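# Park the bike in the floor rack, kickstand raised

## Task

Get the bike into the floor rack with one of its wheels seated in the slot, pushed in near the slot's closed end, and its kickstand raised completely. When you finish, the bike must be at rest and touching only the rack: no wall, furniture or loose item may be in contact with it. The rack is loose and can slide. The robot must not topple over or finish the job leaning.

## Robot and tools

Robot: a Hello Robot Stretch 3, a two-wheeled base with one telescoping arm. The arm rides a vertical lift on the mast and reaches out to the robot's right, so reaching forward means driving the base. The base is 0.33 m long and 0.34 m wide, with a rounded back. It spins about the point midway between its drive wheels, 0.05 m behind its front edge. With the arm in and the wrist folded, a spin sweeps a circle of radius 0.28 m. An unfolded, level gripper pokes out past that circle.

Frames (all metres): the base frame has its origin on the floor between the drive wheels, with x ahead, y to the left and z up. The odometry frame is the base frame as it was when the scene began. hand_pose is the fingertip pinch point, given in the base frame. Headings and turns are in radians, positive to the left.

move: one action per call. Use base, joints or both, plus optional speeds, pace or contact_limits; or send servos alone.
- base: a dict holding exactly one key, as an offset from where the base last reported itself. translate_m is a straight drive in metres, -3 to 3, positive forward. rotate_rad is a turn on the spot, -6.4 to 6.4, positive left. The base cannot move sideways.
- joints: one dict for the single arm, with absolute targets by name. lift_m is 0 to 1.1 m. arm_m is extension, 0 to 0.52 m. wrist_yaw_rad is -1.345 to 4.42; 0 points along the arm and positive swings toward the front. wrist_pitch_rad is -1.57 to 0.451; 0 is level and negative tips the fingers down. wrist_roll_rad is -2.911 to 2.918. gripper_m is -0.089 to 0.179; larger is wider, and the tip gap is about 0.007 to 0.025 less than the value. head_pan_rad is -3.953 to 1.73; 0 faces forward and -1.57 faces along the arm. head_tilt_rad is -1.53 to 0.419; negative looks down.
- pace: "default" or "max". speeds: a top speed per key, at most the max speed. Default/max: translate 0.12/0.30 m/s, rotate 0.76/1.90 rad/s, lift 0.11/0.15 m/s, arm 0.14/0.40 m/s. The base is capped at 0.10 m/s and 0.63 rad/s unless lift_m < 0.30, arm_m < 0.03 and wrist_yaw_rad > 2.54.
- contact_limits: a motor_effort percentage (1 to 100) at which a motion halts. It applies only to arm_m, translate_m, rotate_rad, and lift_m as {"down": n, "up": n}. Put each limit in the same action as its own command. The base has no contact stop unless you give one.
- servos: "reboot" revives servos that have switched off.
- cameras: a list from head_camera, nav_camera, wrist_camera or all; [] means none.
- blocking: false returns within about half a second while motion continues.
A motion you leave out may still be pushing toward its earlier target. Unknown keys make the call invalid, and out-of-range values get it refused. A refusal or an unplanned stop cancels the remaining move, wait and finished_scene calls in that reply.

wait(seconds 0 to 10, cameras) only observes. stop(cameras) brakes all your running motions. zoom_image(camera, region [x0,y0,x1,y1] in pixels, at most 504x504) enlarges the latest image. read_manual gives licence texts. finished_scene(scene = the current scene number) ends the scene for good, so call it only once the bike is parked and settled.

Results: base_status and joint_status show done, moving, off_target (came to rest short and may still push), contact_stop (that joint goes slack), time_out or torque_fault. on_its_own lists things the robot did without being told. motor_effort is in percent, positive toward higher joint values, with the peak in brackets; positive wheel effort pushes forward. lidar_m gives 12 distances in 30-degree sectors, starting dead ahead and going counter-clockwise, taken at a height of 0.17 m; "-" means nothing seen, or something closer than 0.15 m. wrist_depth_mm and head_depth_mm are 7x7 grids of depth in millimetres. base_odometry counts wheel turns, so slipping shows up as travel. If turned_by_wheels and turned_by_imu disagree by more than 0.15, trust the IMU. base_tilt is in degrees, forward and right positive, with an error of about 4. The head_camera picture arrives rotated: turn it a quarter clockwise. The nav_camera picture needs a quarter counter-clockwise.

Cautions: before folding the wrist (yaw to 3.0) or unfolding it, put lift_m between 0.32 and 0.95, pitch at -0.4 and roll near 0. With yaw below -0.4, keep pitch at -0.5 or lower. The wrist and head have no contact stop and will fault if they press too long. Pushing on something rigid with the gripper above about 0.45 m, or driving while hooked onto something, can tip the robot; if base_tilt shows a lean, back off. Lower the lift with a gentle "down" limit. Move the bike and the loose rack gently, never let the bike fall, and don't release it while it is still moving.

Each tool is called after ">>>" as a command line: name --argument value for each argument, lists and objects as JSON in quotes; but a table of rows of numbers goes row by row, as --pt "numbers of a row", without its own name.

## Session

>>> move --joints '{"head_pan_rad": 0.0, "head_tilt_rad": -0.4}'

Scene clock: 0.83 s.
move: done
base_odometry: x=+0.000 y=+0.000 heading=+0.000
turned_by_wheels: +0.000
turned_by_imu: +0.000
base_tilt: forward=-0.8 right=+0.5
lidar_m: 0.76 0.84 1.31 2.02 2.24 0.95 4.00 2.14 1.75 1.74 0.94 0.77
head_depth_mm: 594 643 701 771 853 963 1090 / 597 650 708 780 864 974 1111 / 606 654 714 788 879 985 1130 / 610 663 723 797 887 998 1148 / 616 670 732 807 898 1017 1175 / 621 676 739 816 911 1031 1193 / 629 682 747 825 923 1050 1206
base_status: not commanded
joint_positions: lift_m=+0.538 arm_m=+0.003 wrist_yaw_rad=+2.979 wrist_pitch_rad=-0.574 wrist_roll_rad=+0.000 gripper_m=+0.037 head_pan_rad=+0.000 head_tilt_rad=-0.404
joint_status: all done
measured_speeds: all 0
motor_effort: left_wheel=+0.9(1.5) right_wheel=+0.9(1.4) lift_m=+27.1(29.4) arm_m=-1.6(1.6) wrist_yaw_rad=+0.4(0.7) wrist_pitch_rad=+2.1(2.1) wrist_roll_rad=-0.3(0.4) gripper_m=-0.1(2.1) head_pan_rad=+0.8(3.5) head_tilt_rad=-2.2(3.9)
hand_pose: x=+0.0115 y=+0.0516 z=+0.5172 quat_wxyz=(+0.255, +0.692, +0.145, +0.660) (m; base frame)
wrist_depth_mm: - 142 - - - - - / - 155 - - - - - / - 175 - - - - - / 943 930 236 943 933 914 881 / 808 805 234 779 782 785 790 / 713 726 130 670 130 693 682 / 620 647 395 484 604 628 621
pictures: head_camera (sideways), nav_camera (sideways), wrist_camera
camera_calibration:
head_camera: T_world_to_cam=[[-0.422717, 0.049065, -0.904933, 1.20893], [0.0558609, 0.998045, 0.0280196, -0.037066], [0.904539, -0.038706, -0.424631, 0.502423], [0, 0, 0, 1]] pos_world=[0.0586426, -0.00287569, 1.30838]
nav_camera: T_world_to_cam=[[0.370825, -0.00293309, 0.928698, -1.16681], [0.00526653, -0.999972, -0.00526109, 0.0570703], [0.928688, 0.00684196, -0.370799, 0.439332], [0, 0, 0, 1]] pos_world=[0.0243804, 0.0506404, 1.24682]
wrist_camera: T_world_to_cam=[[0.988591, -0.148526, -0.0250674, 0.0165581], [-0.118796, -0.666489, -0.735989, 0.453567], [0.0926064, 0.73057, -0.67653, 0.474014], [0, 0, 0, 1]] pos_world=[-0.00638403, -0.0415433, 0.65492]

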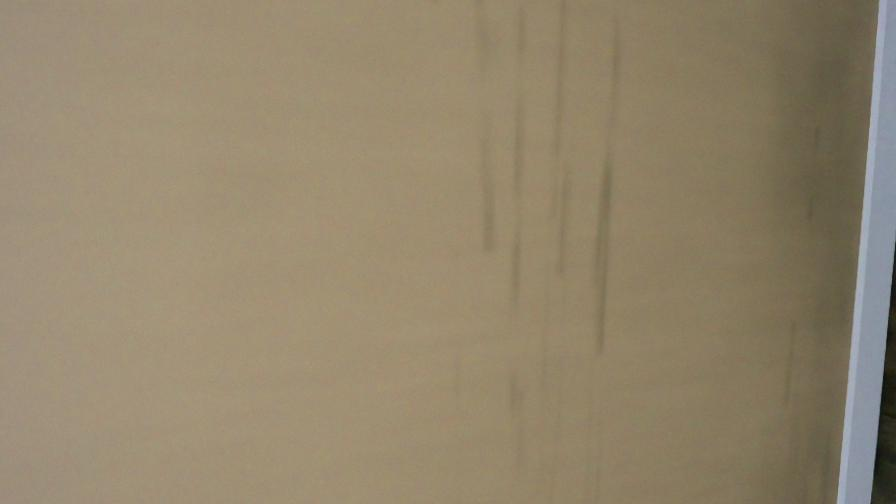

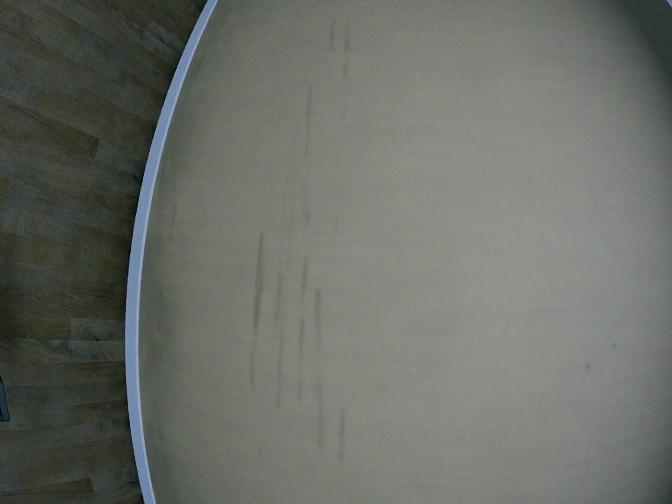

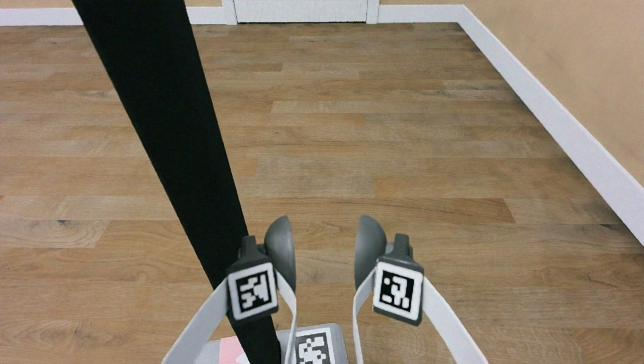

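>>> move --joints '{"head_pan_rad": -3.14, "head_tilt_rad": -0.5}' --cameras '["head_camera", "nav_camera"]'

>>> move --joints '{"head_pan_rad": 1.6, "head_tilt_rad": -0.5}' --cameras '["nav_camera"]'

>>> move --joints '{"head_pan_rad": -1.6, "head_tilt_rad": -0.5}' --cameras '["nav_camera"]'

Scene clock: 11.27 s.
move: done
base_odometry: x=+0.000 y=+0.000 heading=+0.000
turned_by_wheels: +0.000
turned_by_imu: -0.001
base_tilt: forward=-0.8 right=+0.5
lidar_m: 0.76 0.84 1.32 2.01 2.24 0.95 4.01 2.14 1.75 1.73 0.94 0.77
head_depth_mm: 3360 3718 3323 1984 1778 1481 1242 / 3389 3703 3566 1666 1502 1450 1243 / 3428 3753 3566 2433 1838 1451 1248 / 3437 3783 3485 2422 1852 1494 1246 / 3484 3817 3439 2425 1865 1500 1249 / 3512 3896 3597 2458 1877 1510 1254 / 3496 3846 3613 2497 1861 1502 1259
base_status: not commanded
joint_positions: lift_m=+0.538 arm_m=+0.003 wrist_yaw_rad=+2.979 wrist_pitch_rad=-0.574 wrist_roll_rad=+0.000 gripper_m=+0.037 head_pan_rad=-3.150 head_tilt_rad=-0.500
joint_status: all done
measured_speeds: translate_m=+0.000 rotate_rad=+0.000 lift_m=+0.000 arm_m=+0.000 wrist_yaw_rad=+0.000 wrist_pitch_rad=+0.000 wrist_roll_rad=+0.000 head_pan_rad=+0.024 head_tilt_rad=+0.000
motor_effort: left_wheel=+0.4(1.4) right_wheel=+1.0(1.8) lift_m=+27.7(29.2) arm_m=-2.2(3.3) wrist_yaw_rad=+0.3(0.8) wrist_pitch_rad=+2.1(2.2) wrist_roll_rad=-0.5(0.7) gripper_m=-1.2(1.6) head_pan_rad=+2.1(6.1) head_tilt_rad=-3.6(5.4)
hand_pose: x=+0.0115 y=+0.0516 z=+0.5172 quat_wxyz=(+0.255, +0.692, +0.145, +0.660) (m; base frame)
wrist_depth_mm: - 143 - - - - - / - 154 - - - - - / - 175 - - - - - / 980 906 237 936 942 936 867 / 802 803 235 772 801 780 778 / 721 706 130 670 131 695 695 / 629 646 398 489 609 616 622
pictures: head_camera (sideways), nav_camera (sideways)
camera_calibration:
head_camera: T_world_to_cam=[[0.506555, -0.0531178, -0.86057, 1.14534], [-0.0662363, -0.997548, 0.0225842, -0.0292263], [-0.85966, 0.0455609, -0.508831, 0.622812], [0, 0, 0, 1]] pos_world=[-0.0467092, 0.00330767, 1.30322]
nav_camera: T_world_to_cam=[[-0.457604, 0.00655361, 0.889132, -1.11014], [0.00322706, 0.999978, -0.00570979, 0.0576855], [-0.88915, 0.000256455, -0.457615, 0.563346], [0, 0, 0, 1]] pos_world=[-0.00729043, -0.0505533, 1.24519]

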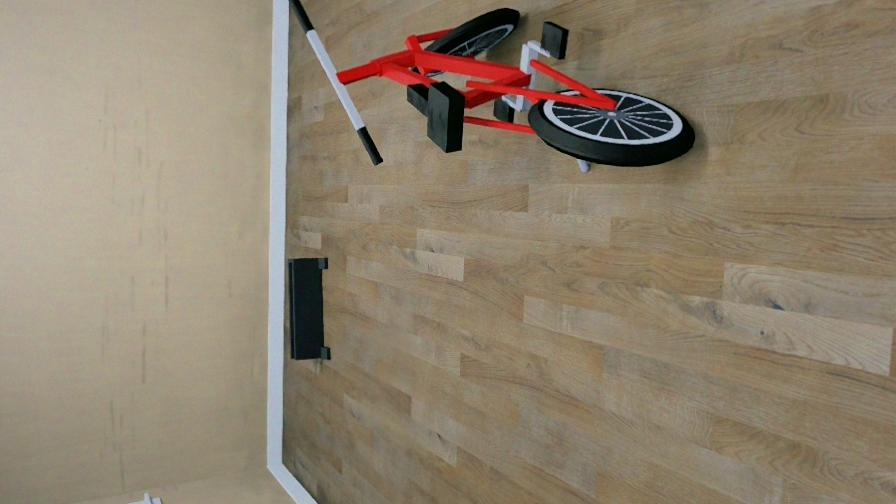

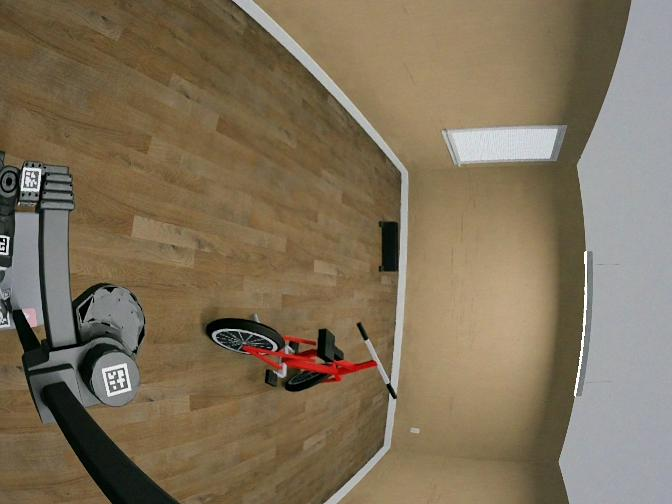

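Scene clock: 14.93 s.
move: done
base_odometry: x=+0.000 y=+0.000 heading=+0.000
turned_by_wheels: +0.000
turned_by_imu: -0.001
base_tilt: forward=-0.8 right=+0.6
lidar_m: 0.76 0.84 1.32 2.01 2.24 0.95 4.01 2.14 1.74 1.74 0.94 0.77
head_depth_mm: 1642 1817 2014 2220 1849 1486 1245 / 1672 1814 2038 2216 1848 1491 1247 / 1668 1867 2060 2225 1823 1483 1242 / 1705 1874 2103 2264 1852 1496 1250 / 1725 1920 2119 2320 1858 1484 1252 / 1745 1955 2184 2346 1858 1495 1248 / 1780 1995 2216 2371 1859 1538 -
base_status: not commanded
joint_positions: lift_m=+0.538 arm_m=+0.003 wrist_yaw_rad=+2.979 wrist_pitch_rad=-0.574 wrist_roll_rad=+0.000 gripper_m=+0.037 head_pan_rad=+1.609 head_tilt_rad=-0.500
joint_status: all done
measured_speeds: translate_m=+0.000 rotate_rad=+0.000 lift_m=+0.000 arm_m=+0.000 wrist_yaw_rad=+0.000 wrist_pitch_rad=+0.000 wrist_roll_rad=+0.000 head_pan_rad=-0.024 head_tilt_rad=+0.000
motor_effort: left_wheel=+0.3(1.4) right_wheel=+1.0(1.6) lift_m=+27.7(28.8) arm_m=-3.6(4.7) wrist_yaw_rad=+0.5(1.2) wrist_pitch_rad=+2.1(2.2) wrist_roll_rad=-0.3(0.6) gripper_m=-0.4(1.8) head_pan_rad=-1.9(6.6) head_tilt_rad=-2.5(6.2)
hand_pose: x=+0.0115 y=+0.0516 z=+0.5172 quat_wxyz=(+0.255, +0.692, +0.145, +0.660) (m; base frame)
wrist_depth_mm: - 142 - - - - - / - 154 - - - - - / - 176 - - - - - / 951 906 237 926 930 918 875 / 809 795 234 771 795 791 773 / 713 702 130 672 131 688 697 / 629 644 395 483 612 616 620
pictures: nav_camera (sideways)
camera_calibration:
nav_camera: T_world_to_cam=[[-0.0147917, 0.457809, 0.888928, -1.11258], [0.999044, 0.0433388, -0.00569607, 0.0516515], [-0.0411328, 0.887994, -0.458012, 0.558693], [0, 0, 0, 1]] pos_world=[-0.0450785, 0.0109954, 1.24519]

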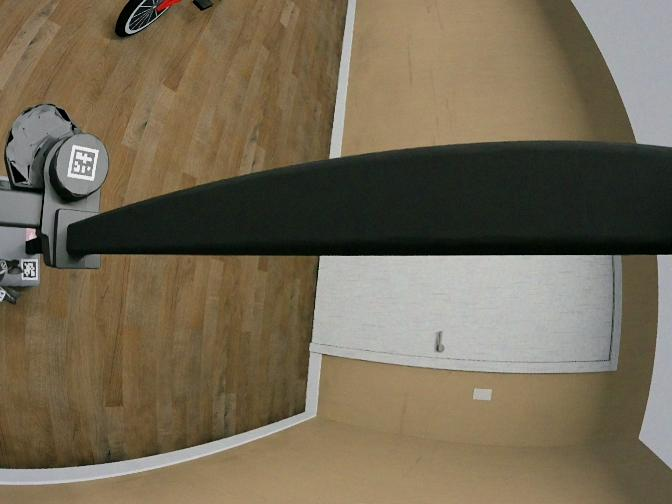

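Scene clock: 18.00 s.
move: done
base_odometry: x=+0.000 y=+0.000 heading=+0.000
turned_by_wheels: +0.000
turned_by_imu: -0.001
base_tilt: forward=-0.7 right=+0.6
lidar_m: 0.76 0.84 1.32 2.01 2.24 0.95 4.01 2.14 1.75 1.73 0.94 0.77
head_depth_mm: 1426 1575 1752 1957 1844 1481 1240 / 1438 1578 1771 1992 1840 1479 1241 / 1443 1597 1771 1987 1851 1494 1249 / 1459 1599 1773 2029 1847 1488 1245 / 1460 1617 1803 2024 1868 1494 1253 / 1462 1618 1800 2047 1870 1497 1251 / 1477 1623 1783 1950 1793 1503 1256
base_status: not commanded
joint_positions: lift_m=+0.538 arm_m=+0.003 wrist_yaw_rad=+2.979 wrist_pitch_rad=-0.574 wrist_roll_rad=+0.000 gripper_m=+0.037 head_pan_rad=-1.609 head_tilt_rad=-0.500
joint_status: all done
measured_speeds: translate_m=+0.000 rotate_rad=+0.000 lift_m=+0.000 arm_m=+0.000 wrist_yaw_rad=+0.000 wrist_pitch_rad=+0.000 wrist_roll_rad=+0.000 head_pan_rad=+0.024 head_tilt_rad=+0.000
motor_effort: left_wheel=+0.2(1.3) right_wheel=+1.4(1.6) lift_m=+26.7(28.5) arm_m=-4.8(5.3) wrist_yaw_rad=+0.2(1.1) wrist_pitch_rad=+2.1(2.2) wrist_roll_rad=-0.2(0.8) gripper_m=-0.1(1.8) head_pan_rad=+3.0(6.1) head_tilt_rad=-3.1(5.1)
hand_pose: x=+0.0115 y=+0.0516 z=+0.5172 quat_wxyz=(+0.255, +0.692, +0.145, +0.660) (m; base frame)
wrist_depth_mm: - 142 - - - - - / - 155 - - - - - / - 175 - - - - - / 975 915 236 947 939 911 885 / 809 819 234 769 792 774 794 / 711 724 130 667 130 700 691 / 631 629 397 492 609 618 627
pictures: nav_camera (sideways)
camera_calibration:
nav_camera: T_world_to_cam=[[-0.0206146, -0.457575, 0.888932, -1.11254], [-0.999411, 0.033845, -0.00575502, 0.0638394], [-0.0274526, -0.888527, -0.458003, 0.558611], [0, 0, 0, 1]] pos_world=[0.0562025, -0.0148907, 1.24519]

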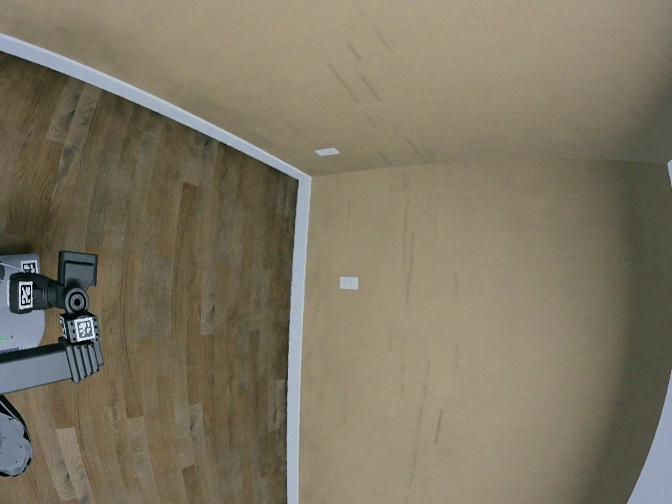

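>>> move --base '{"rotate_rad": -2.9}' --joints '{"lift_m": 0.27, "head_pan_rad": 0.0, "head_tilt_rad": -0.45}' --pace "max" --cameras '["head_camera", "nav_camera"]'

Scene clock: 53.70 s.
move: done
base_odometry: x=+0.000 y=+0.000 heading=-2.900
turned_by_wheels: -2.900
turned_by_imu: -2.931
base_tilt: forward=-0.7 right=+0.5
lidar_m: 2.80 1.87 1.73 1.23 0.82 0.76 0.77 0.97 2.01 2.04 2.61 0.95
head_depth_mm: 3285 3543 3753 2618 1945 1420 1275 / 3393 3690 3808 2618 1952 1552 1283 / 3557 3821 3985 2660 1956 1554 1283 / 3626 3914 - 2669 1948 1555 1288 / 3452 3681 3746 2664 1950 1559 1282 / 2838 3028 3219 2666 1970 1565 1285 / 2451 2557 2687 2635 1982 1574 1289
base_status: done
joint_positions: lift_m=+0.270 arm_m=+0.003 wrist_yaw_rad=+2.979 wrist_pitch_rad=-0.576 wrist_roll_rad=+0.000 gripper_m=+0.037 head_pan_rad=+0.001 head_tilt_rad=-0.450
joint_status: all done
measured_speeds: all 0
motor_effort: left_wheel=+7.0(17.4) right_wheel=-10.1(16.1) lift_m=+25.0(27.3) arm_m=-12.2(13.5) wrist_yaw_rad=+0.5(1.1) wrist_pitch_rad=+2.4(2.4) wrist_roll_rad=-0.3(0.7) gripper_m=-0.8(1.6) head_pan_rad=-1.6(5.2) head_tilt_rad=+3.8(6.4)
hand_pose: x=+0.0115 y=+0.0514 z=+0.2490 quat_wxyz=(+0.256, +0.692, +0.145, +0.660) (m; base frame)
wrist_depth_mm: - 143 - - - - - / - 155 797 819 824 816 803 / 675 175 642 667 658 656 638 / 571 543 236 557 551 547 544 / 485 285 234 282 469 476 470 / 252 250 131 237 131 409 414 / 221 229 216 221 363 373 362
pictures: head_camera (sideways), nav_camera (sideways)
camera_calibration:
head_camera: T_world_to_cam=[[-0.463688, 0.0486404, -0.884662, 1.1827], [0.056176, 0.998097, 0.0254331, -0.0336505], [0.884216, -0.0379038, -0.465538, 0.555837], [0, 0, 0, 1]] pos_world=[0.0588146, -0.00287221, 1.30591]
nav_camera: T_world_to_cam=[[0.412949, -0.00256697, 0.910751, -1.14366], [0.00590008, -0.999968, -0.00549362, 0.0573538], [0.910735, 0.00764209, -0.41292, 0.494277], [0, 0, 0, 1]] pos_world=[0.0217795, 0.0506389, 1.246]

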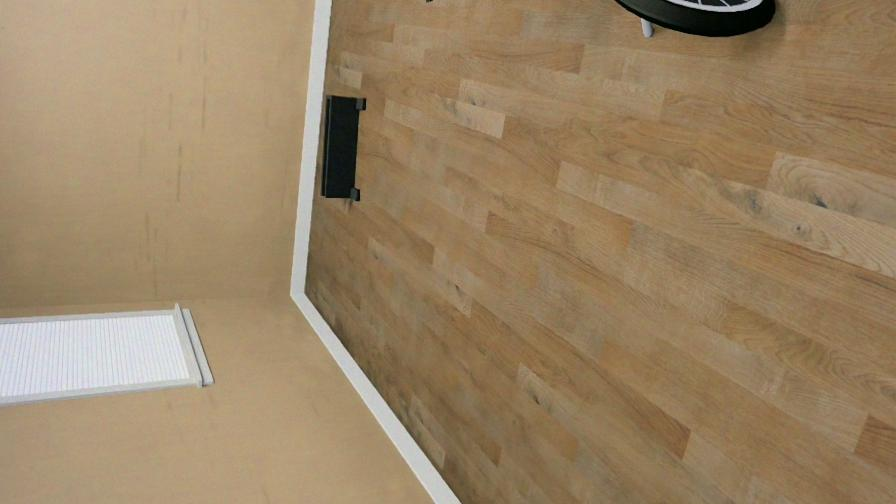

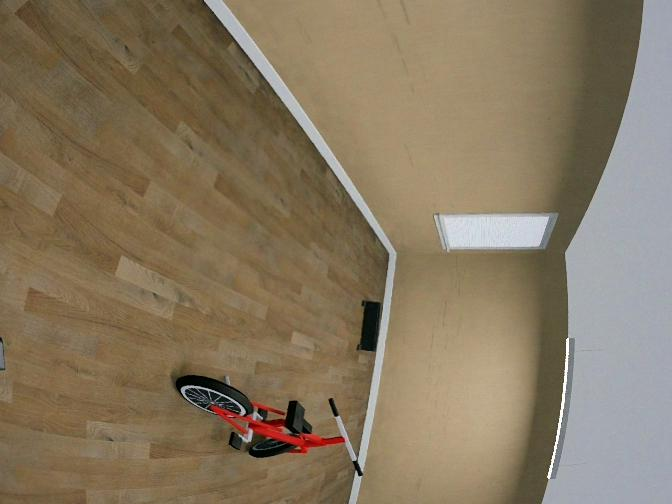

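>>> move --base '{"translate_m": 2.2}' --joints '{"head_pan_rad": -0.3, "head_tilt_rad": -0.6}' --pace "max" --cameras '["head_camera", "nav_camera"]'

>>> move --joints '{"head_pan_rad": -1.8, "head_tilt_rad": -0.6}' --cameras '["head_camera", "nav_camera"]'

Scene clock: 72.80 s.
move: done
base_odometry: x=-2.136 y=-0.528 heading=-2.900
turned_by_wheels: +0.000
turned_by_imu: +0.010
base_tilt: forward=-0.7 right=+0.4
lidar_m: 1.35 0.91 0.85 0.86 1.10 2.41 2.82 1.23 1.24 2.96 2.14 1.99
head_depth_mm: 1655 1829 2099 2103 1657 1402 1190 / 1655 1860 2113 2117 1676 1385 1191 / 1675 1882 2129 2106 1671 1381 1192 / 1695 1890 2119 2111 1687 1399 1184 / 1716 1886 2164 2087 1660 1385 1192 / 1692 1894 2143 2110 1687 1401 1189 / 1715 1914 2117 2023 1676 1394 1192
base_status: done
joint_positions: lift_m=+0.270 arm_m=+0.003 wrist_yaw_rad=+2.979 wrist_pitch_rad=-0.576 wrist_roll_rad=+0.000 gripper_m=+0.037 head_pan_rad=-0.300 head_tilt_rad=-0.600
joint_status: all done
measured_speeds: all 0
motor_effort: left_wheel=+2.4(18.1) right_wheel=+2.3(9.4) lift_m=+31.8(32.2) arm_m=-9.2(12.3) wrist_yaw_rad=+0.1(1.0) wrist_pitch_rad=+2.3(2.4) wrist_roll_rad=-0.2(0.7) gripper_m=-0.5(2.0) head_pan_rad=+2.4(4.5) head_tilt_rad=-2.9(5.6)
hand_pose: x=+0.0115 y=+0.0514 z=+0.2490 quat_wxyz=(+0.256, +0.692, +0.145, +0.660) (m; base frame)
wrist_depth_mm: - 142 - - - - - / 851 155 793 811 801 772 738 / 688 177 640 660 646 654 652 / 569 539 237 560 547 556 549 / 484 284 235 281 470 470 466 / 251 251 131 238 130 415 412 / 223 227 217 221 363 372 367
pictures: head_camera (sideways), nav_camera (sideways)
camera_calibration:
head_camera: T_world_to_cam=[[-0.550082, 0.221474, -0.805207, 1.07958], [0.352435, 0.935689, 0.0165949, -0.0239937], [0.757099, -0.274655, -0.592761, 0.72206], [0, 0, 0, 1]] pos_world=[0.0556451, -0.0183317, 1.2977]
nav_camera: T_world_to_cam=[[0.519579, -0.163754, 0.838583, -1.05019], [-0.29148, -0.956557, -0.00619268, 0.0600963], [0.803167, -0.241213, -0.544738, 0.666363], [0, 0, 0, 1]] pos_world=[0.0279725, 0.0462482, 1.24404]

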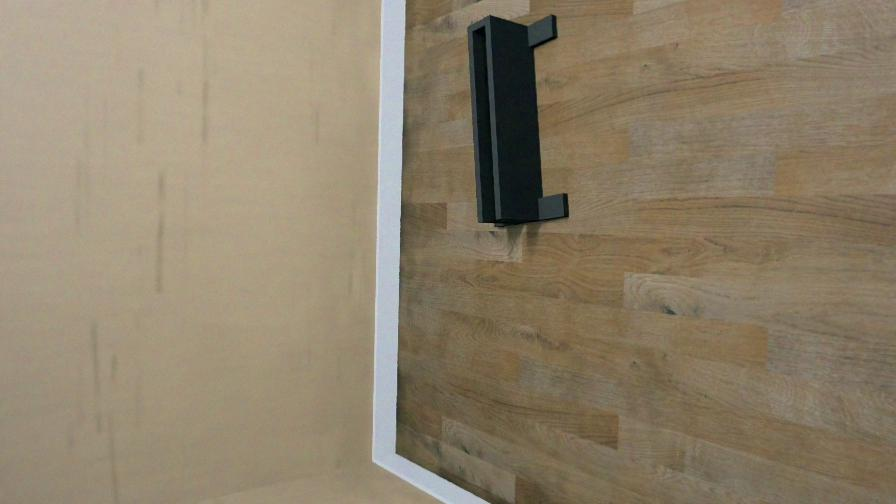

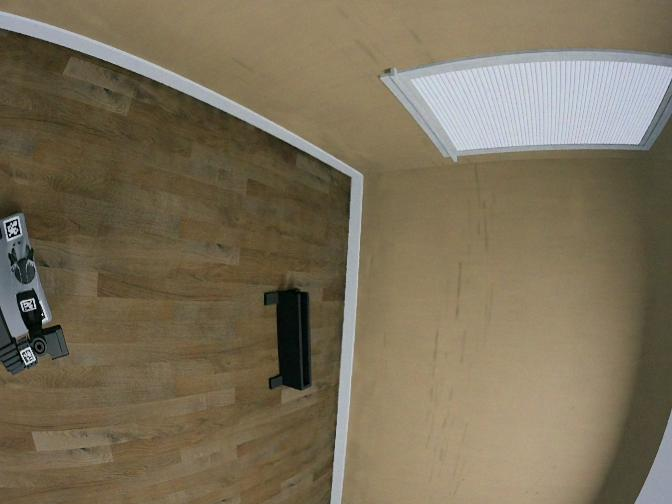

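Scene clock: 75.03 s.
move: done
base_odometry: x=-2.136 y=-0.528 heading=-2.900
turned_by_wheels: +0.000
turned_by_imu: +0.000
base_tilt: forward=-0.8 right=+0.4
lidar_m: 1.35 0.92 0.85 0.86 1.10 2.41 2.82 1.23 1.24 2.97 2.14 1.99
head_depth_mm: 2424 2687 2791 1899 1677 1393 1189 / 2483 2763 2829 2101 1680 1392 1185 / 2501 2798 2840 2121 1679 1386 1189 / 2517 2786 2858 2111 1689 1400 1199 / 2547 2845 2832 2109 1682 1400 1186 / 2562 2882 2813 2112 1681 1397 1190 / 2615 2921 2856 2109 1690 1394 1185
base_status: not commanded
joint_positions: lift_m=+0.270 arm_m=+0.003 wrist_yaw_rad=+2.979 wrist_pitch_rad=-0.576 wrist_roll_rad=+0.000 gripper_m=+0.037 head_pan_rad=-1.809 head_tilt_rad=-0.600
joint_status: all done
measured_speeds: translate_m=+0.000 rotate_rad=+0.000 lift_m=+0.000 arm_m=+0.000 wrist_yaw_rad=+0.000 wrist_pitch_rad=+0.000 wrist_roll_rad=+0.000 head_pan_rad=+0.024 head_tilt_rad=+0.000
motor_effort: left_wheel=+1.9(3.1) right_wheel=+2.6(3.1) lift_m=+32.3(34.3) arm_m=-9.3(10.5) wrist_yaw_rad=+0.3(0.9) wrist_pitch_rad=+2.3(2.4) wrist_roll_rad=+0.0(0.6) gripper_m=-1.9(1.9) head_pan_rad=+3.6(4.4) head_tilt_rad=-2.3(6.5)
hand_pose: x=+0.0115 y=+0.0514 z=+0.2490 quat_wxyz=(+0.256, +0.692, +0.145, +0.660) (m; base frame)
wrist_depth_mm: - 143 - - - - - / 838 154 799 826 789 770 753 / 680 175 649 665 665 650 643 / 571 543 236 552 561 549 546 / 480 283 235 283 474 472 471 / 253 250 131 237 131 412 416 / 223 227 217 220 361 373 370
pictures: head_camera (sideways), nav_camera (sideways)
camera_calibration:
head_camera: T_world_to_cam=[[0.187322, 0.562628, -0.805208, 1.07507], [0.955519, -0.294466, 0.0165361, -0.0274971], [-0.227803, -0.772489, -0.592762, 0.728096], [0, 0, 0, 1]] pos_world=[-0.00924768, -0.0505139, 1.2977]
nav_camera: T_world_to_cam=[[-0.131629, -0.528659, 0.838566, -1.04616], [-0.972609, 0.232366, -0.00617867, 0.0642869], [-0.191587, -0.81641, -0.544765, 0.672514], [0, 0, 0, 1]] pos_world=[0.0536662, -0.0189537, 1.24404]

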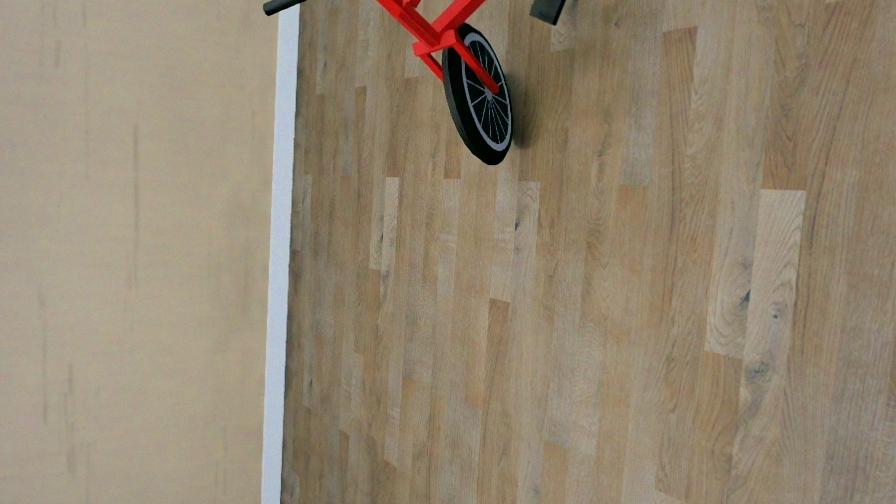

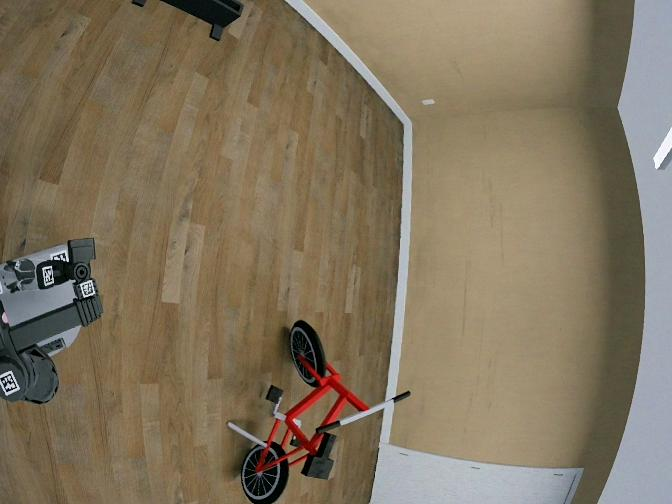

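>>> move --joints '{"head_pan_rad": -0.3, "head_tilt_rad": -0.6}' --cameras '["head_camera"]'

>>> zoom_image --camera "head_camera" --region '[420, 0, 620, 250]'

Scene clock: 84.30 s.
move: done
base_odometry: x=-2.136 y=-0.528 heading=-2.900
turned_by_wheels: +0.000
turned_by_imu: -0.001
base_tilt: forward=-0.8 right=+0.5
lidar_m: 1.35 0.92 0.85 0.86 1.10 2.41 2.82 1.23 1.24 2.96 2.14 1.99
head_depth_mm: 1664 1860 2096 2105 1668 1389 1187 / 1674 1853 2123 2121 1669 1392 1193 / 1668 1875 2150 2114 1684 1384 1192 / 1693 1881 2150 2117 1676 1398 1194 / 1690 1906 2144 2104 1673 1388 1199 / 1714 1903 2172 2117 1666 1395 1192 / 1701 1918 2106 2030 1674 1395 1191
base_status: not commanded
joint_positions: lift_m=+0.270 arm_m=+0.003 wrist_yaw_rad=+2.979 wrist_pitch_rad=-0.576 wrist_roll_rad=+0.000 gripper_m=+0.037 head_pan_rad=-0.290 head_tilt_rad=-0.600
joint_status: all done
measured_speeds: translate_m=+0.000 rotate_rad=+0.000 lift_m=+0.000 arm_m=+0.000 wrist_yaw_rad=+0.000 wrist_pitch_rad=+0.000 wrist_roll_rad=+0.000 head_pan_rad=-0.024 head_tilt_rad=+0.000
motor_effort: left_wheel=+1.7(2.8) right_wheel=+1.3(2.7) lift_m=+32.6(33.7) arm_m=-8.6(9.5) wrist_yaw_rad=+0.4(0.9) wrist_pitch_rad=+2.2(2.4) wrist_roll_rad=-0.1(0.5) gripper_m=+0.1(2.1) head_pan_rad=-2.5(6.2) head_tilt_rad=-1.5(3.5)
hand_pose: x=+0.0115 y=+0.0514 z=+0.2490 quat_wxyz=(+0.256, +0.692, +0.145, +0.660) (m; base frame)
wrist_depth_mm: - 142 - - - - - / 856 154 812 837 785 789 751 / 680 178 641 665 653 651 644 / 564 540 237 549 546 542 549 / 482 284 234 281 474 466 471 / 250 249 131 238 130 413 411 / 224 226 216 221 364 370 371
pictures: head_camera (sideways)
camera_calibration:
head_camera: T_world_to_cam=[[-0.552167, 0.216222, -0.805208, 1.07956], [0.343535, 0.938994, 0.0165699, -0.0238556], [0.759668, -0.267468, -0.592761, 0.722094], [0, 0, 0, 1]] pos_world=[0.0557415, -0.0178875, 1.2977]

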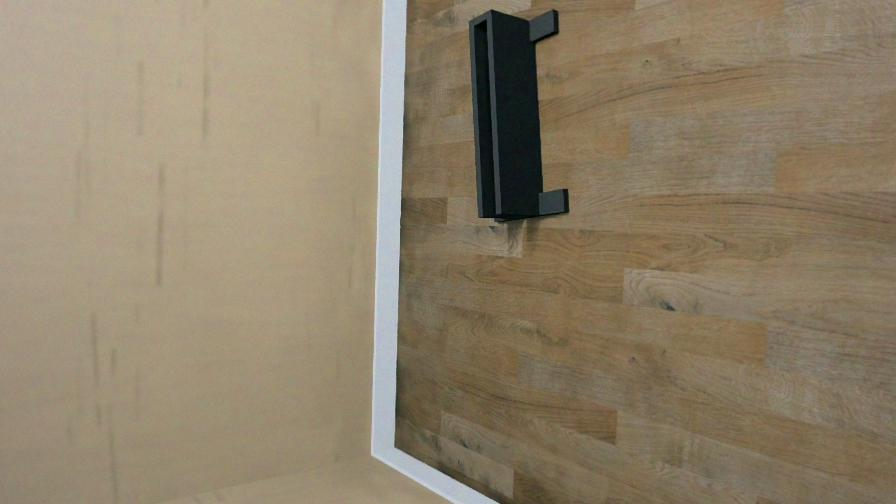

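Scaled by 2.016 from the camera's 896x504 image, which has a finer 1280x720 frame.

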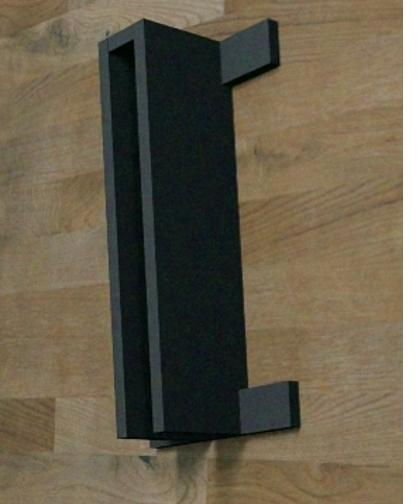

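>>> move --base '{"rotate_rad": -1.159}' --pace "max" --cameras '[]'

>>> move --base '{"translate_m": 1.42}' --joints '{"head_pan_rad": 1.2, "head_tilt_rad": -0.75}' --pace "max" --cameras '["head_camera", "nav_camera"]'

>>> move --joints '{"head_pan_rad": -1.6, "head_tilt_rad": -0.75}' --cameras '["head_camera"]'

Scene clock: 193.60 s.
move: done
base_odometry: x=-2.136 y=-0.528 heading=+2.225
turned_by_wheels: -1.159
turned_by_imu: -1.174
base_tilt: forward=-0.8 right=+0.5
lidar_m: 2.24 2.00 1.59 0.96 0.85 0.85 1.01 1.86 2.78 1.31 1.22 2.93
head_depth_mm: 2456 2645 2821 2083 1667 1389 1184 / 2514 2808 2831 2088 1672 1389 1189 / 2651 2924 2830 2105 1678 1393 1189 / 2758 3162 2804 2102 1677 1390 1191 / 2933 3299 2830 2097 1676 1388 1189 / 2791 3007 2856 2102 1686 1401 1197 / 2416 2619 2684 2115 1675 1390 1185
base_status: done
joint_positions: lift_m=+0.270 arm_m=+0.003 wrist_yaw_rad=+2.979 wrist_pitch_rad=-0.576 wrist_roll_rad=+0.000 gripper_m=+0.037 head_pan_rad=-0.300 head_tilt_rad=-0.600
joint_status: not commanded
measured_speeds: all 0
motor_effort: left_wheel=+9.3(17.2) right_wheel=-5.5(16.3) lift_m=+32.0(33.5) arm_m=-9.4(9.5) wrist_yaw_rad=+0.4(1.1) wrist_pitch_rad=+2.2(2.4) wrist_roll_rad=-0.7(0.8) gripper_m=-0.3(2.0) head_pan_rad=-3.1(3.4) head_tilt_rad=-0.7(1.7)
hand_pose: x=+0.0115 y=+0.0514 z=+0.2490 quat_wxyz=(+0.256, +0.692, +0.145, +0.660) (m; base frame)
wrist_depth_mm: - 143 - - - - - / - 155 809 836 821 816 806 / 684 176 645 670 664 653 644 / 567 547 236 561 556 543 547 / 483 284 234 281 473 471 472 / 252 251 131 238 130 419 414 / 222 229 218 221 362 367 369
pictures: none
No camera images: "cameras" was empty.

Scene clock: 199.73 s.
move: done
base_odometry: x=-3.000 y=+0.599 heading=+2.225
turned_by_wheels: +0.000
turned_by_imu: +0.007
base_tilt: forward=-0.8 right=+0.5
lidar_m: 1.06 0.94 0.94 1.13 1.80 1.81 2.16 1.89 1.19 2.21 1.96 1.74
head_depth_mm: 764 865 997 1177 1393 1282 1130 / 797 905 1050 1242 1420 1285 1131 / 828 950 1105 1323 1479 1286 1135 / 864 993 1165 1402 1490 1290 1129 / 902 1043 1237 1521 1505 1286 1125 / 942 1091 1312 1650 1485 1253 1125 / 984 1159 1394 1676 1488 1209 1137
base_status: done
joint_positions: lift_m=+0.270 arm_m=+0.003 wrist_yaw_rad=+2.979 wrist_pitch_rad=-0.576 wrist_roll_rad=+0.000 gripper_m=+0.037 head_pan_rad=+1.200 head_tilt_rad=-0.750
joint_status: all done
measured_speeds: all 0
motor_effort: left_wheel=+1.2(16.8) right_wheel=+2.2(9.6) lift_m=+26.4(32.0) arm_m=-11.2(13.1) wrist_yaw_rad=+0.2(1.1) wrist_pitch_rad=+2.2(2.4) wrist_roll_rad=+0.0(0.8) gripper_m=+0.3(2.1) head_pan_rad=-2.6(6.0) head_tilt_rad=-4.8(6.5)
hand_pose: x=+0.0115 y=+0.0514 z=+0.2490 quat_wxyz=(+0.256, +0.692, +0.145, +0.660) (m; base frame)
wrist_depth_mm: - 142 - - - - - / 862 155 184 820 814 787 747 / 666 177 210 660 661 649 650 / 564 541 237 559 549 550 539 / 482 284 234 284 480 478 472 / 252 251 131 236 130 417 413 / 223 228 215 221 364 370 369
pictures: head_camera (sideways), nav_camera (sideways)
camera_calibration:
head_camera: T_world_to_cam=[[-0.301047, -0.638792, -0.708037, 0.951436], [-0.9077, 0.419554, 0.00741852, -0.00429134], [0.292321, 0.644918, -0.706137, 0.872398], [0, 0, 0, 1]] pos_world=[0.0275117, 0.0469449, 1.28972]
nav_camera: T_world_to_cam=[[0.243252, 0.61758, 0.747946, -0.930331], [0.933156, -0.359408, -0.00672308, 0.0533692], [0.264666, 0.699586, -0.663726, 0.824462], [0, 0, 0, 1]] pos_world=[-0.0417042, 0.0169534, 1.24341]

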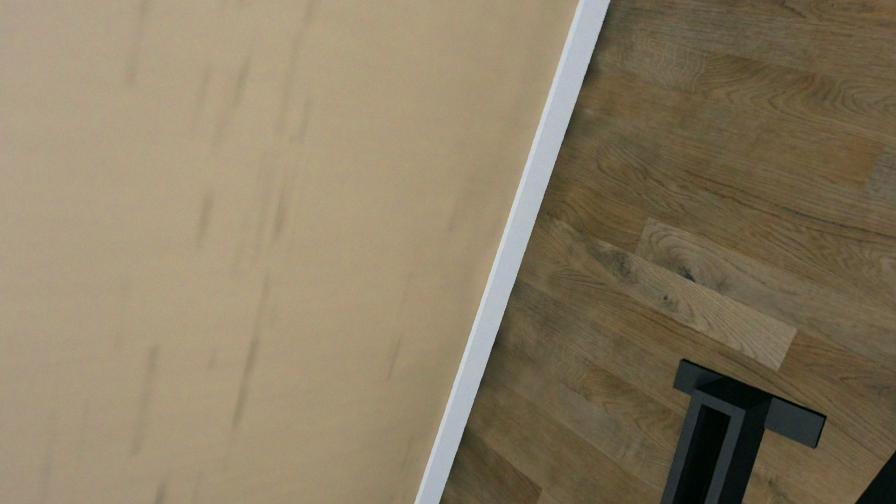

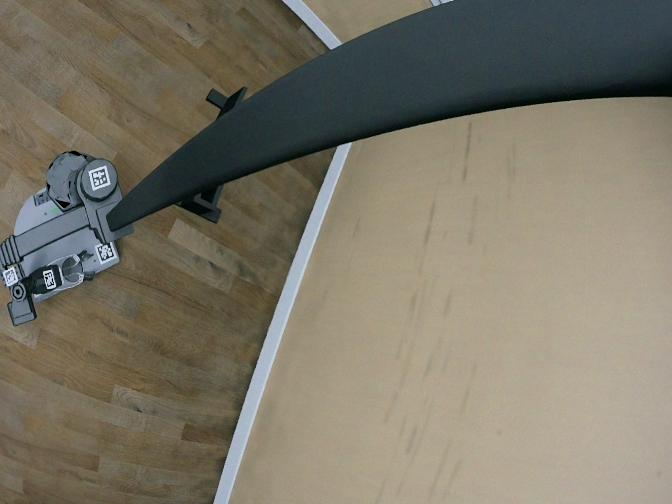

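Scene clock: 202.63 s.
move: done
base_odometry: x=-3.000 y=+0.599 heading=+2.225
turned_by_wheels: +0.000
turned_by_imu: -0.001
base_tilt: forward=-0.8 right=+0.4
lidar_m: 1.06 0.94 0.94 1.13 1.80 1.81 2.17 1.89 1.19 2.21 1.97 1.74
head_depth_mm: 3552 2883 2205 1664 1495 1289 1131 / 3319 2889 2195 1783 1485 1279 1127 / 2862 2826 2171 1768 1511 1283 1131 / 2586 2761 2197 1784 1492 1290 1127 / 2341 2602 2188 1778 1490 1291 1134 / 2118 2381 2209 1778 1495 1282 1133 / 1955 2165 2197 1776 1487 1290 1133
base_status: not commanded
joint_positions: lift_m=+0.270 arm_m=+0.003 wrist_yaw_rad=+2.979 wrist_pitch_rad=-0.576 wrist_roll_rad=+0.000 gripper_m=+0.037 head_pan_rad=-1.610 head_tilt_rad=-0.750
joint_status: all done
measured_speeds: translate_m=+0.000 rotate_rad=+0.000 lift_m=+0.000 arm_m=+0.000 wrist_yaw_rad=+0.000 wrist_pitch_rad=+0.000 wrist_roll_rad=+0.000 head_pan_rad=+0.024 head_tilt_rad=+0.000
motor_effort: left_wheel=+1.5(2.7) right_wheel=+1.4(2.2) lift_m=+24.4(27.5) arm_m=-12.1(13.3) wrist_yaw_rad=+0.2(1.0) wrist_pitch_rad=+2.3(2.4) wrist_roll_rad=-0.3(0.8) gripper_m=-0.3(2.1) head_pan_rad=+3.0(5.6) head_tilt_rad=-4.6(7.8)
hand_pose: x=+0.0115 y=+0.0514 z=+0.2490 quat_wxyz=(+0.256, +0.692, +0.145, +0.660) (m; base frame)
wrist_depth_mm: - 142 - - - - - / 865 154 184 822 817 779 739 / 677 177 210 671 672 655 641 / 567 545 236 564 552 549 547 / 487 285 234 282 470 476 470 / 250 251 131 237 131 420 410 / 224 226 217 222 362 374 368
pictures: head_camera (sideways)
camera_calibration:
head_camera: T_world_to_cam=[[0.0763313, 0.702035, -0.70804, 0.949171], [0.994891, -0.100678, 0.00743142, -0.0158932], [-0.066067, -0.70499, -0.706134, 0.874546], [0, 0, 0, 1]] pos_world=[0.00113923, -0.0514056, 1.28972]

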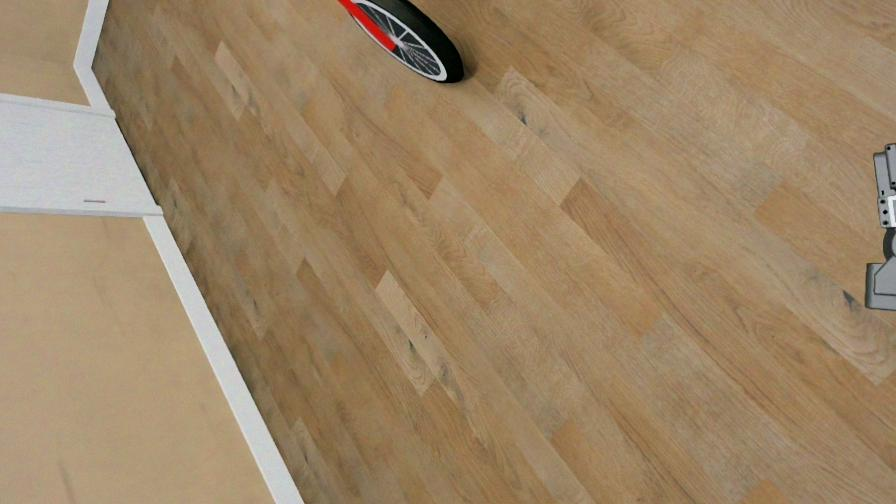

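>>> move --base '{"rotate_rad": 2.731}' --pace "max" --cameras '[]'

>>> move --base '{"translate_m": 0.70}' --joints '{"head_pan_rad": -1.6, "head_tilt_rad": -0.75}' --pace "max" --cameras '[]'

>>> move --base '{"rotate_rad": -0.28}' --joints '{"lift_m": 0.45, "wrist_pitch_rad": -0.4}' --pace "max" --cameras '["head_camera", "nav_camera"]'

Scene clock: 264.77 s.
move: done
base_odometry: x=-3.000 y=+0.599 heading=-1.328
turned_by_wheels: +2.731
turned_by_imu: +2.759
base_tilt: forward=-0.8 right=+0.5
lidar_m: 1.83 2.35 1.49 1.19 2.10 1.96 1.49 1.01 0.94 0.95 1.23 1.80
head_depth_mm: 770 875 1013 1186 1400 1285 1130 / 795 904 1047 1245 1438 1282 1132 / 820 938 1097 1314 1477 1290 1126 / 848 976 1142 1395 1494 1288 1127 / 878 1014 1196 1471 1489 1291 1132 / 912 1056 1259 1561 1486 1264 1130 / 937 1099 1323 1647 1491 1188 1127
base_status: done
joint_positions: lift_m=+0.270 arm_m=+0.003 wrist_yaw_rad=+2.979 wrist_pitch_rad=-0.576 wrist_roll_rad=+0.000 gripper_m=+0.037 head_pan_rad=-1.600 head_tilt_rad=-0.750
joint_status: not commanded
measured_speeds: all 0
motor_effort: left_wheel=-9.4(15.0) right_wheel=+8.1(19.1) lift_m=+27.7(28.3) arm_m=-11.7(13.4) wrist_yaw_rad=+0.4(0.9) wrist_pitch_rad=+2.3(2.4) wrist_roll_rad=-0.3(0.4) gripper_m=+0.2(1.6) head_pan_rad=+2.1(3.8) head_tilt_rad=-2.9(5.2)
hand_pose: x=+0.0115 y=+0.0514 z=+0.2490 quat_wxyz=(+0.256, +0.692, +0.145, +0.660) (m; base frame)
wrist_depth_mm: - 142 - - - - - / 852 155 795 815 836 817 809 / 668 176 638 651 661 659 638 / 565 547 235 548 564 549 544 / 488 284 234 283 475 472 467 / 252 251 131 237 130 415 414 / 224 227 217 220 365 368 367
pictures: none
No camera images: "cameras" was empty.

Scene clock: 268.43 s.
move: done
base_odometry: x=-2.832 y=-0.080 heading=-1.328
turned_by_wheels: +0.000
turned_by_imu: +0.003
base_tilt: forward=-0.8 right=+0.5
lidar_m: 1.18 1.52 3.38 1.45 1.54 2.60 1.95 1.32 1.23 1.25 1.25 1.17
head_depth_mm: 1019 1158 1332 1569 1496 1218 1137 / 1055 1197 1393 1637 1493 1214 1136 / 1086 1248 1452 1672 1496 1231 1132 / 1125 1291 1521 1730 1488 1241 1131 / 1163 1349 1588 1765 1486 1259 1130 / 1207 1407 1693 1789 1488 1281 1129 / 1254 1463 1765 1750 1491 1284 1132
base_status: done
joint_positions: lift_m=+0.270 arm_m=+0.003 wrist_yaw_rad=+2.979 wrist_pitch_rad=-0.576 wrist_roll_rad=+0.000 gripper_m=+0.037 head_pan_rad=-1.600 head_tilt_rad=-0.750
joint_status: all done
measured_speeds: all 0
motor_effort: left_wheel=-3.1(8.9) right_wheel=+5.8(17.3) lift_m=+31.9(33.5) arm_m=-11.3(13.0) wrist_yaw_rad=+0.0(1.3) wrist_pitch_rad=+2.3(2.4) wrist_roll_rad=+0.0(0.6) gripper_m=-1.1(1.9) head_pan_rad=+1.6(3.0) head_tilt_rad=-3.2(5.1)
hand_pose: x=+0.0115 y=+0.0514 z=+0.2490 quat_wxyz=(+0.256, +0.692, +0.145, +0.660) (m; base frame)
wrist_depth_mm: - 143 - - - - - / 854 155 786 830 812 802 799 / 683 177 638 678 662 651 643 / 567 539 235 561 543 552 543 / 478 282 236 283 479 477 469 / 252 250 131 237 131 409 411 / 223 228 216 221 366 372 370
pictures: none
No camera images: "cameras" was empty.

Scene clock: 270.43 s.
move: done
base_odometry: x=-2.832 y=-0.080 heading=-1.607
turned_by_wheels: -0.280
turned_by_imu: -0.283
base_tilt: forward=-0.8 right=+0.5
lidar_m: 1.16 1.27 1.98 1.82 1.31 2.62 2.60 1.53 1.24 1.23 1.35 1.18
head_depth_mm: 1047 1201 1418 1657 1496 1291 1136 / 1056 1203 1423 1661 1488 1272 1131 / 1055 1216 1430 1669 1501 1239 1131 / 1061 1220 1429 1677 1480 1236 1129 / 1069 1235 1444 1688 1489 1237 1130 / 1072 1235 1461 1678 1489 1225 1129 / 1082 1234 1458 1679 1495 1284 1127
base_status: done
joint_positions: lift_m=+0.450 arm_m=+0.003 wrist_yaw_rad=+2.979 wrist_pitch_rad=-0.421 wrist_roll_rad=+0.000 gripper_m=+0.037 head_pan_rad=-1.600 head_tilt_rad=-0.750
joint_status: all done
measured_speeds: all 0
motor_effort: left_wheel=+6.5(14.3) right_wheel=-8.3(12.6) lift_m=+30.9(35.3) arm_m=-10.6(11.9) wrist_yaw_rad=+0.1(0.9) wrist_pitch_rad=+3.8(5.8) wrist_roll_rad=-0.3(0.6) gripper_m=-0.4(1.9) head_pan_rad=+1.5(2.6) head_tilt_rad=-1.6(4.2)
hand_pose: x=+0.0151 y=+0.0733 z=+0.4620 quat_wxyz=(+0.204, +0.701, +0.091, +0.677) (m; base frame)
wrist_depth_mm: - 135 - - - - - / - 146 - - - - - / - 161 - - - - - / - 177 958 - - - - / 828 779 202 784 806 817 814 / 711 694 133 645 131 687 688 / 606 616 270 593 581 595 581
pictures: head_camera (sideways), nav_camera (sideways)
camera_calibration:
head_camera: T_world_to_cam=[[0.0693407, 0.702747, -0.708053, 0.949184], [0.995843, -0.0907895, 0.00741531, -0.0159092], [-0.0590726, -0.705623, -0.706121, 0.874532], [0, 0, 0, 1]] pos_world=[0.00168694, -0.05139, 1.28972]
nav_camera: T_world_to_cam=[[-0.0220616, -0.663416, 0.747925, -0.928665], [-0.999648, 0.025676, -0.00671188, 0.0650924], [-0.014751, -0.74781, -0.663749, 0.826222], [0, 0, 0, 1]] pos_world=[0.0567691, 0.0000937399, 1.24341]

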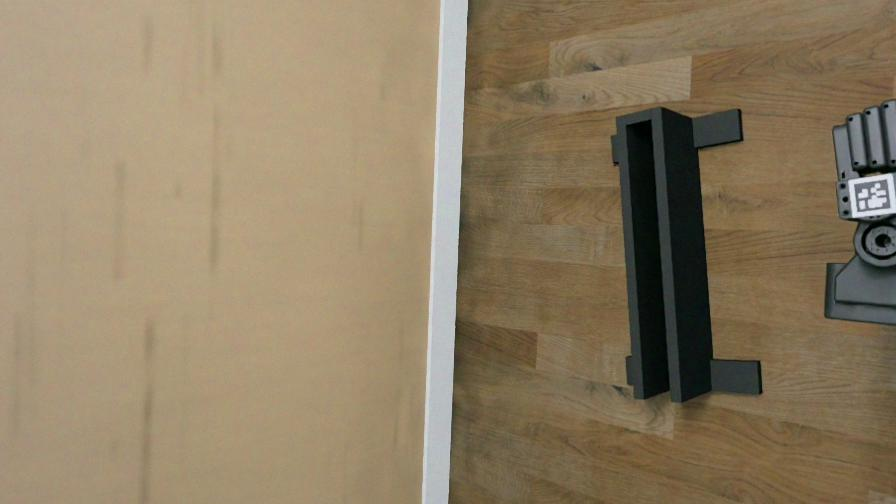

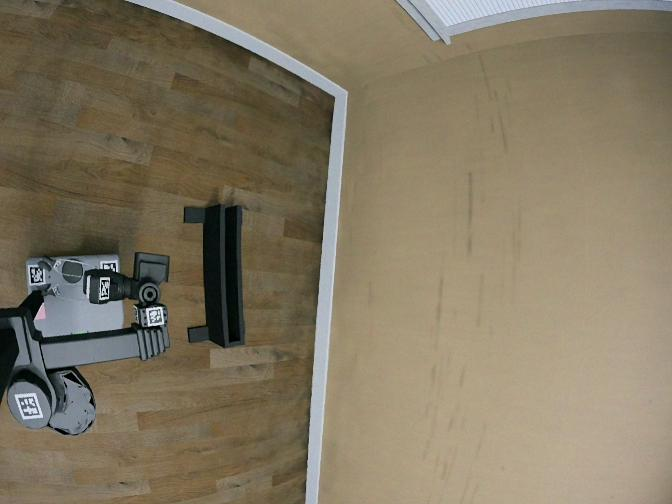

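>>> move --joints '{"wrist_yaw_rad": 0.0, "gripper_m": -0.03}' --pace "max" --cameras '[]'

>>> move --joints '{"arm_m": 0.46}' --cameras '[]'

>>> move --joints '{"wrist_pitch_rad": -1.5}' --cameras '["head_camera", "wrist_camera"]'

Scene clock: 284.93 s.
move: done
base_odometry: x=-2.832 y=-0.080 heading=-1.607
turned_by_wheels: +0.000
turned_by_imu: -0.001
base_tilt: forward=-0.8 right=+0.4
lidar_m: 1.17 1.28 1.98 1.83 1.31 2.62 2.60 1.53 1.24 1.24 1.35 1.18
head_depth_mm: 1048 1203 1412 1661 1491 1285 1127 / 1050 1209 1412 1673 1490 1260 1130 / 1055 1220 1429 1678 1494 1236 1132 / 1063 1216 1438 1665 1483 1216 624 / 1068 1234 1445 1686 1493 1240 1130 / 1074 1234 1463 1681 1494 1233 1133 / 1083 1245 1471 1689 1495 1282 1126
base_status: not commanded
joint_positions: lift_m=+0.450 arm_m=+0.003 wrist_yaw_rad=+0.002 wrist_pitch_rad=-0.421 wrist_roll_rad=+0.000 gripper_m=-0.029 head_pan_rad=-1.600 head_tilt_rad=-0.750
joint_status: all done
measured_speeds: all 0
motor_effort: left_wheel=+6.8(7.8) right_wheel=-8.4(8.9) lift_m=+23.8(24.9) arm_m=-11.1(11.5) wrist_yaw_rad=-1.8(7.3) wrist_pitch_rad=+3.8(4.0) wrist_roll_rad=+0.3(0.6) gripper_m=-12.3(97.6) head_pan_rad=+0.3(1.4) head_tilt_rad=-2.2(4.0)
hand_pose: x=-0.0210 y=-0.3718 z=+0.4620 quat_wxyz=(+0.692, +0.149, -0.691, -0.147) (m; base frame)
wrist_depth_mm: - - - - - - - / - - - - - - - / - - - - - - - / - - - - - - 943 / 832 817 859 163 809 832 814 / 704 694 507 129 - 668 667 / 604 611 559 566 - 569 585
pictures: none
No camera images: "cameras" was empty.

Scene clock: 289.47 s.
move: done
base_odometry: x=-2.832 y=-0.080 heading=-1.607
turned_by_wheels: +0.000
turned_by_imu: -0.001
base_tilt: forward=-0.8 right=+0.6
lidar_m: 1.17 1.28 1.99 1.82 1.31 2.62 2.60 1.54 1.24 1.23 1.35 1.18
head_depth_mm: 1043 1196 1407 1641 1498 1287 1128 / 1049 1209 1414 1652 1487 1264 1114 / 1063 1214 1423 1635 768 641 1074 / 1065 1230 1432 877 1469 1235 1132 / 1067 1228 1437 1649 1496 1233 1132 / 1073 1229 1457 1684 1486 1236 1133 / 1078 1239 1465 1684 1491 1279 1131
base_status: not commanded
joint_positions: lift_m=+0.450 arm_m=+0.460 wrist_yaw_rad=+0.002 wrist_pitch_rad=-0.421 wrist_roll_rad=+0.000 gripper_m=-0.029 head_pan_rad=-1.600 head_tilt_rad=-0.750
joint_status: all done
measured_speeds: all 0
motor_effort: left_wheel=+6.4(7.6) right_wheel=-8.3(9.0) lift_m=+24.9(26.6) arm_m=+12.9(14.8) wrist_yaw_rad=-1.8(2.4) wrist_pitch_rad=+3.8(3.9) wrist_roll_rad=-0.6(0.6) gripper_m=-12.4(14.2) head_pan_rad=+0.3(1.9) head_tilt_rad=-2.1(3.9)
hand_pose: x=-0.0211 y=-0.8290 z=+0.4620 quat_wxyz=(+0.692, +0.149, -0.691, -0.147) (m; base frame)
wrist_depth_mm: - - - - - - - / - - - - - - - / - - - - - - - / - - - - - - - / 789 780 768 151 - - - / 692 684 683 129 664 661 644 / 609 605 594 581 581 593 592
pictures: none
No camera images: "cameras" was empty.

Scene clock: 290.90 s.
move: done
base_odometry: x=-2.832 y=-0.080 heading=-1.607
turned_by_wheels: +0.000
turned_by_imu: +0.000
base_tilt: forward=-0.8 right=+0.5
lidar_m: 1.17 1.28 1.98 1.82 1.31 2.62 2.60 1.54 1.24 1.23 1.35 1.18
head_depth_mm: 1043 1199 1403 1642 1491 1288 1131 / 1046 1201 1413 1664 1491 1265 1114 / 1060 1205 1423 1656 768 643 1072 / 1064 1218 1443 877 1219 1239 1128 / 1071 1229 1444 1683 1456 1238 1131 / 1072 1243 1449 1677 1483 1235 1133 / 1078 1244 1459 1672 1482 1282 1124
base_status: not commanded
joint_positions: lift_m=+0.450 arm_m=+0.460 wrist_yaw_rad=+0.002 wrist_pitch_rad=-1.493 wrist_roll_rad=+0.000 gripper_m=-0.029 head_pan_rad=-1.600 head_tilt_rad=-0.750
joint_status: all done
measured_speeds: all 0
motor_effort: left_wheel=+7.0(7.5) right_wheel=-8.5(9.1) lift_m=+26.8(26.9) arm_m=+11.2(12.8) wrist_yaw_rad=-1.6(2.2) wrist_pitch_rad=-1.3(2.8) wrist_roll_rad=-0.2(0.5) gripper_m=-13.1(14.3) head_pan_rad=-0.7(2.1) head_tilt_rad=-2.0(3.1)
hand_pose: x=-0.0216 y=-0.6008 z=+0.3314 quat_wxyz=(+0.520, +0.481, -0.518, -0.480) (m; base frame)
wrist_depth_mm: 468 469 470 468 461 465 461 / 481 482 473 476 473 475 471 / 482 483 484 479 477 483 476 / 491 497 - - - - 492 / 512 507 - 151 498 - 494 / 528 513 508 129 509 511 506 / 524 521 519 518 516 518 519
pictures: head_camera (sideways), wrist_camera
camera_calibration:
head_camera: T_world_to_cam=[[0.0693407, 0.702747, -0.708053, 0.949184], [0.995843, -0.0907895, 0.00741531, -0.0159092], [-0.0590726, -0.705623, -0.706121, 0.874532], [0, 0, 0, 1]] pos_world=[0.00168694, -0.05139, 1.28972]
wrist_camera: T_world_to_cam=[[-0.999614, 0.0102449, -0.0258174, 0.000431052], [0.00783865, 0.995762, 0.0916373, 0.605263], [0.0266467, 0.0913996, -0.995458, 0.548219], [0, 0, 0, 1]] pos_world=[-0.0189218, -0.652809, 0.490275]

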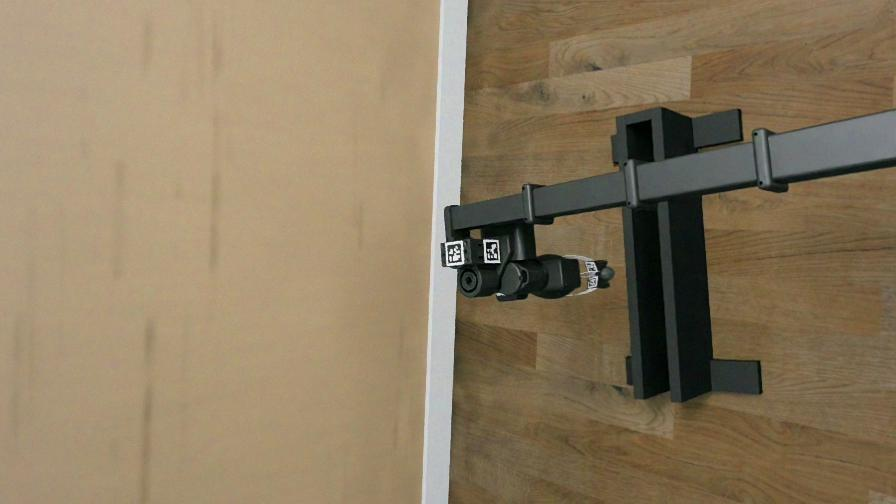

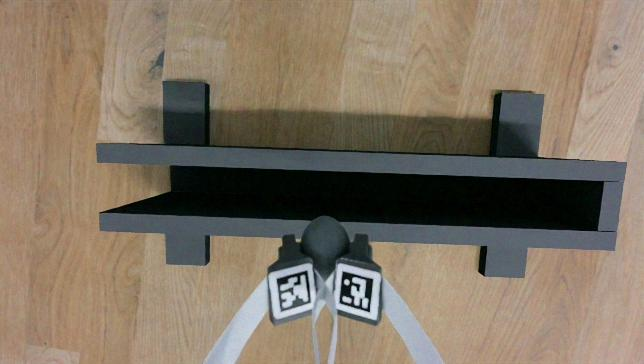

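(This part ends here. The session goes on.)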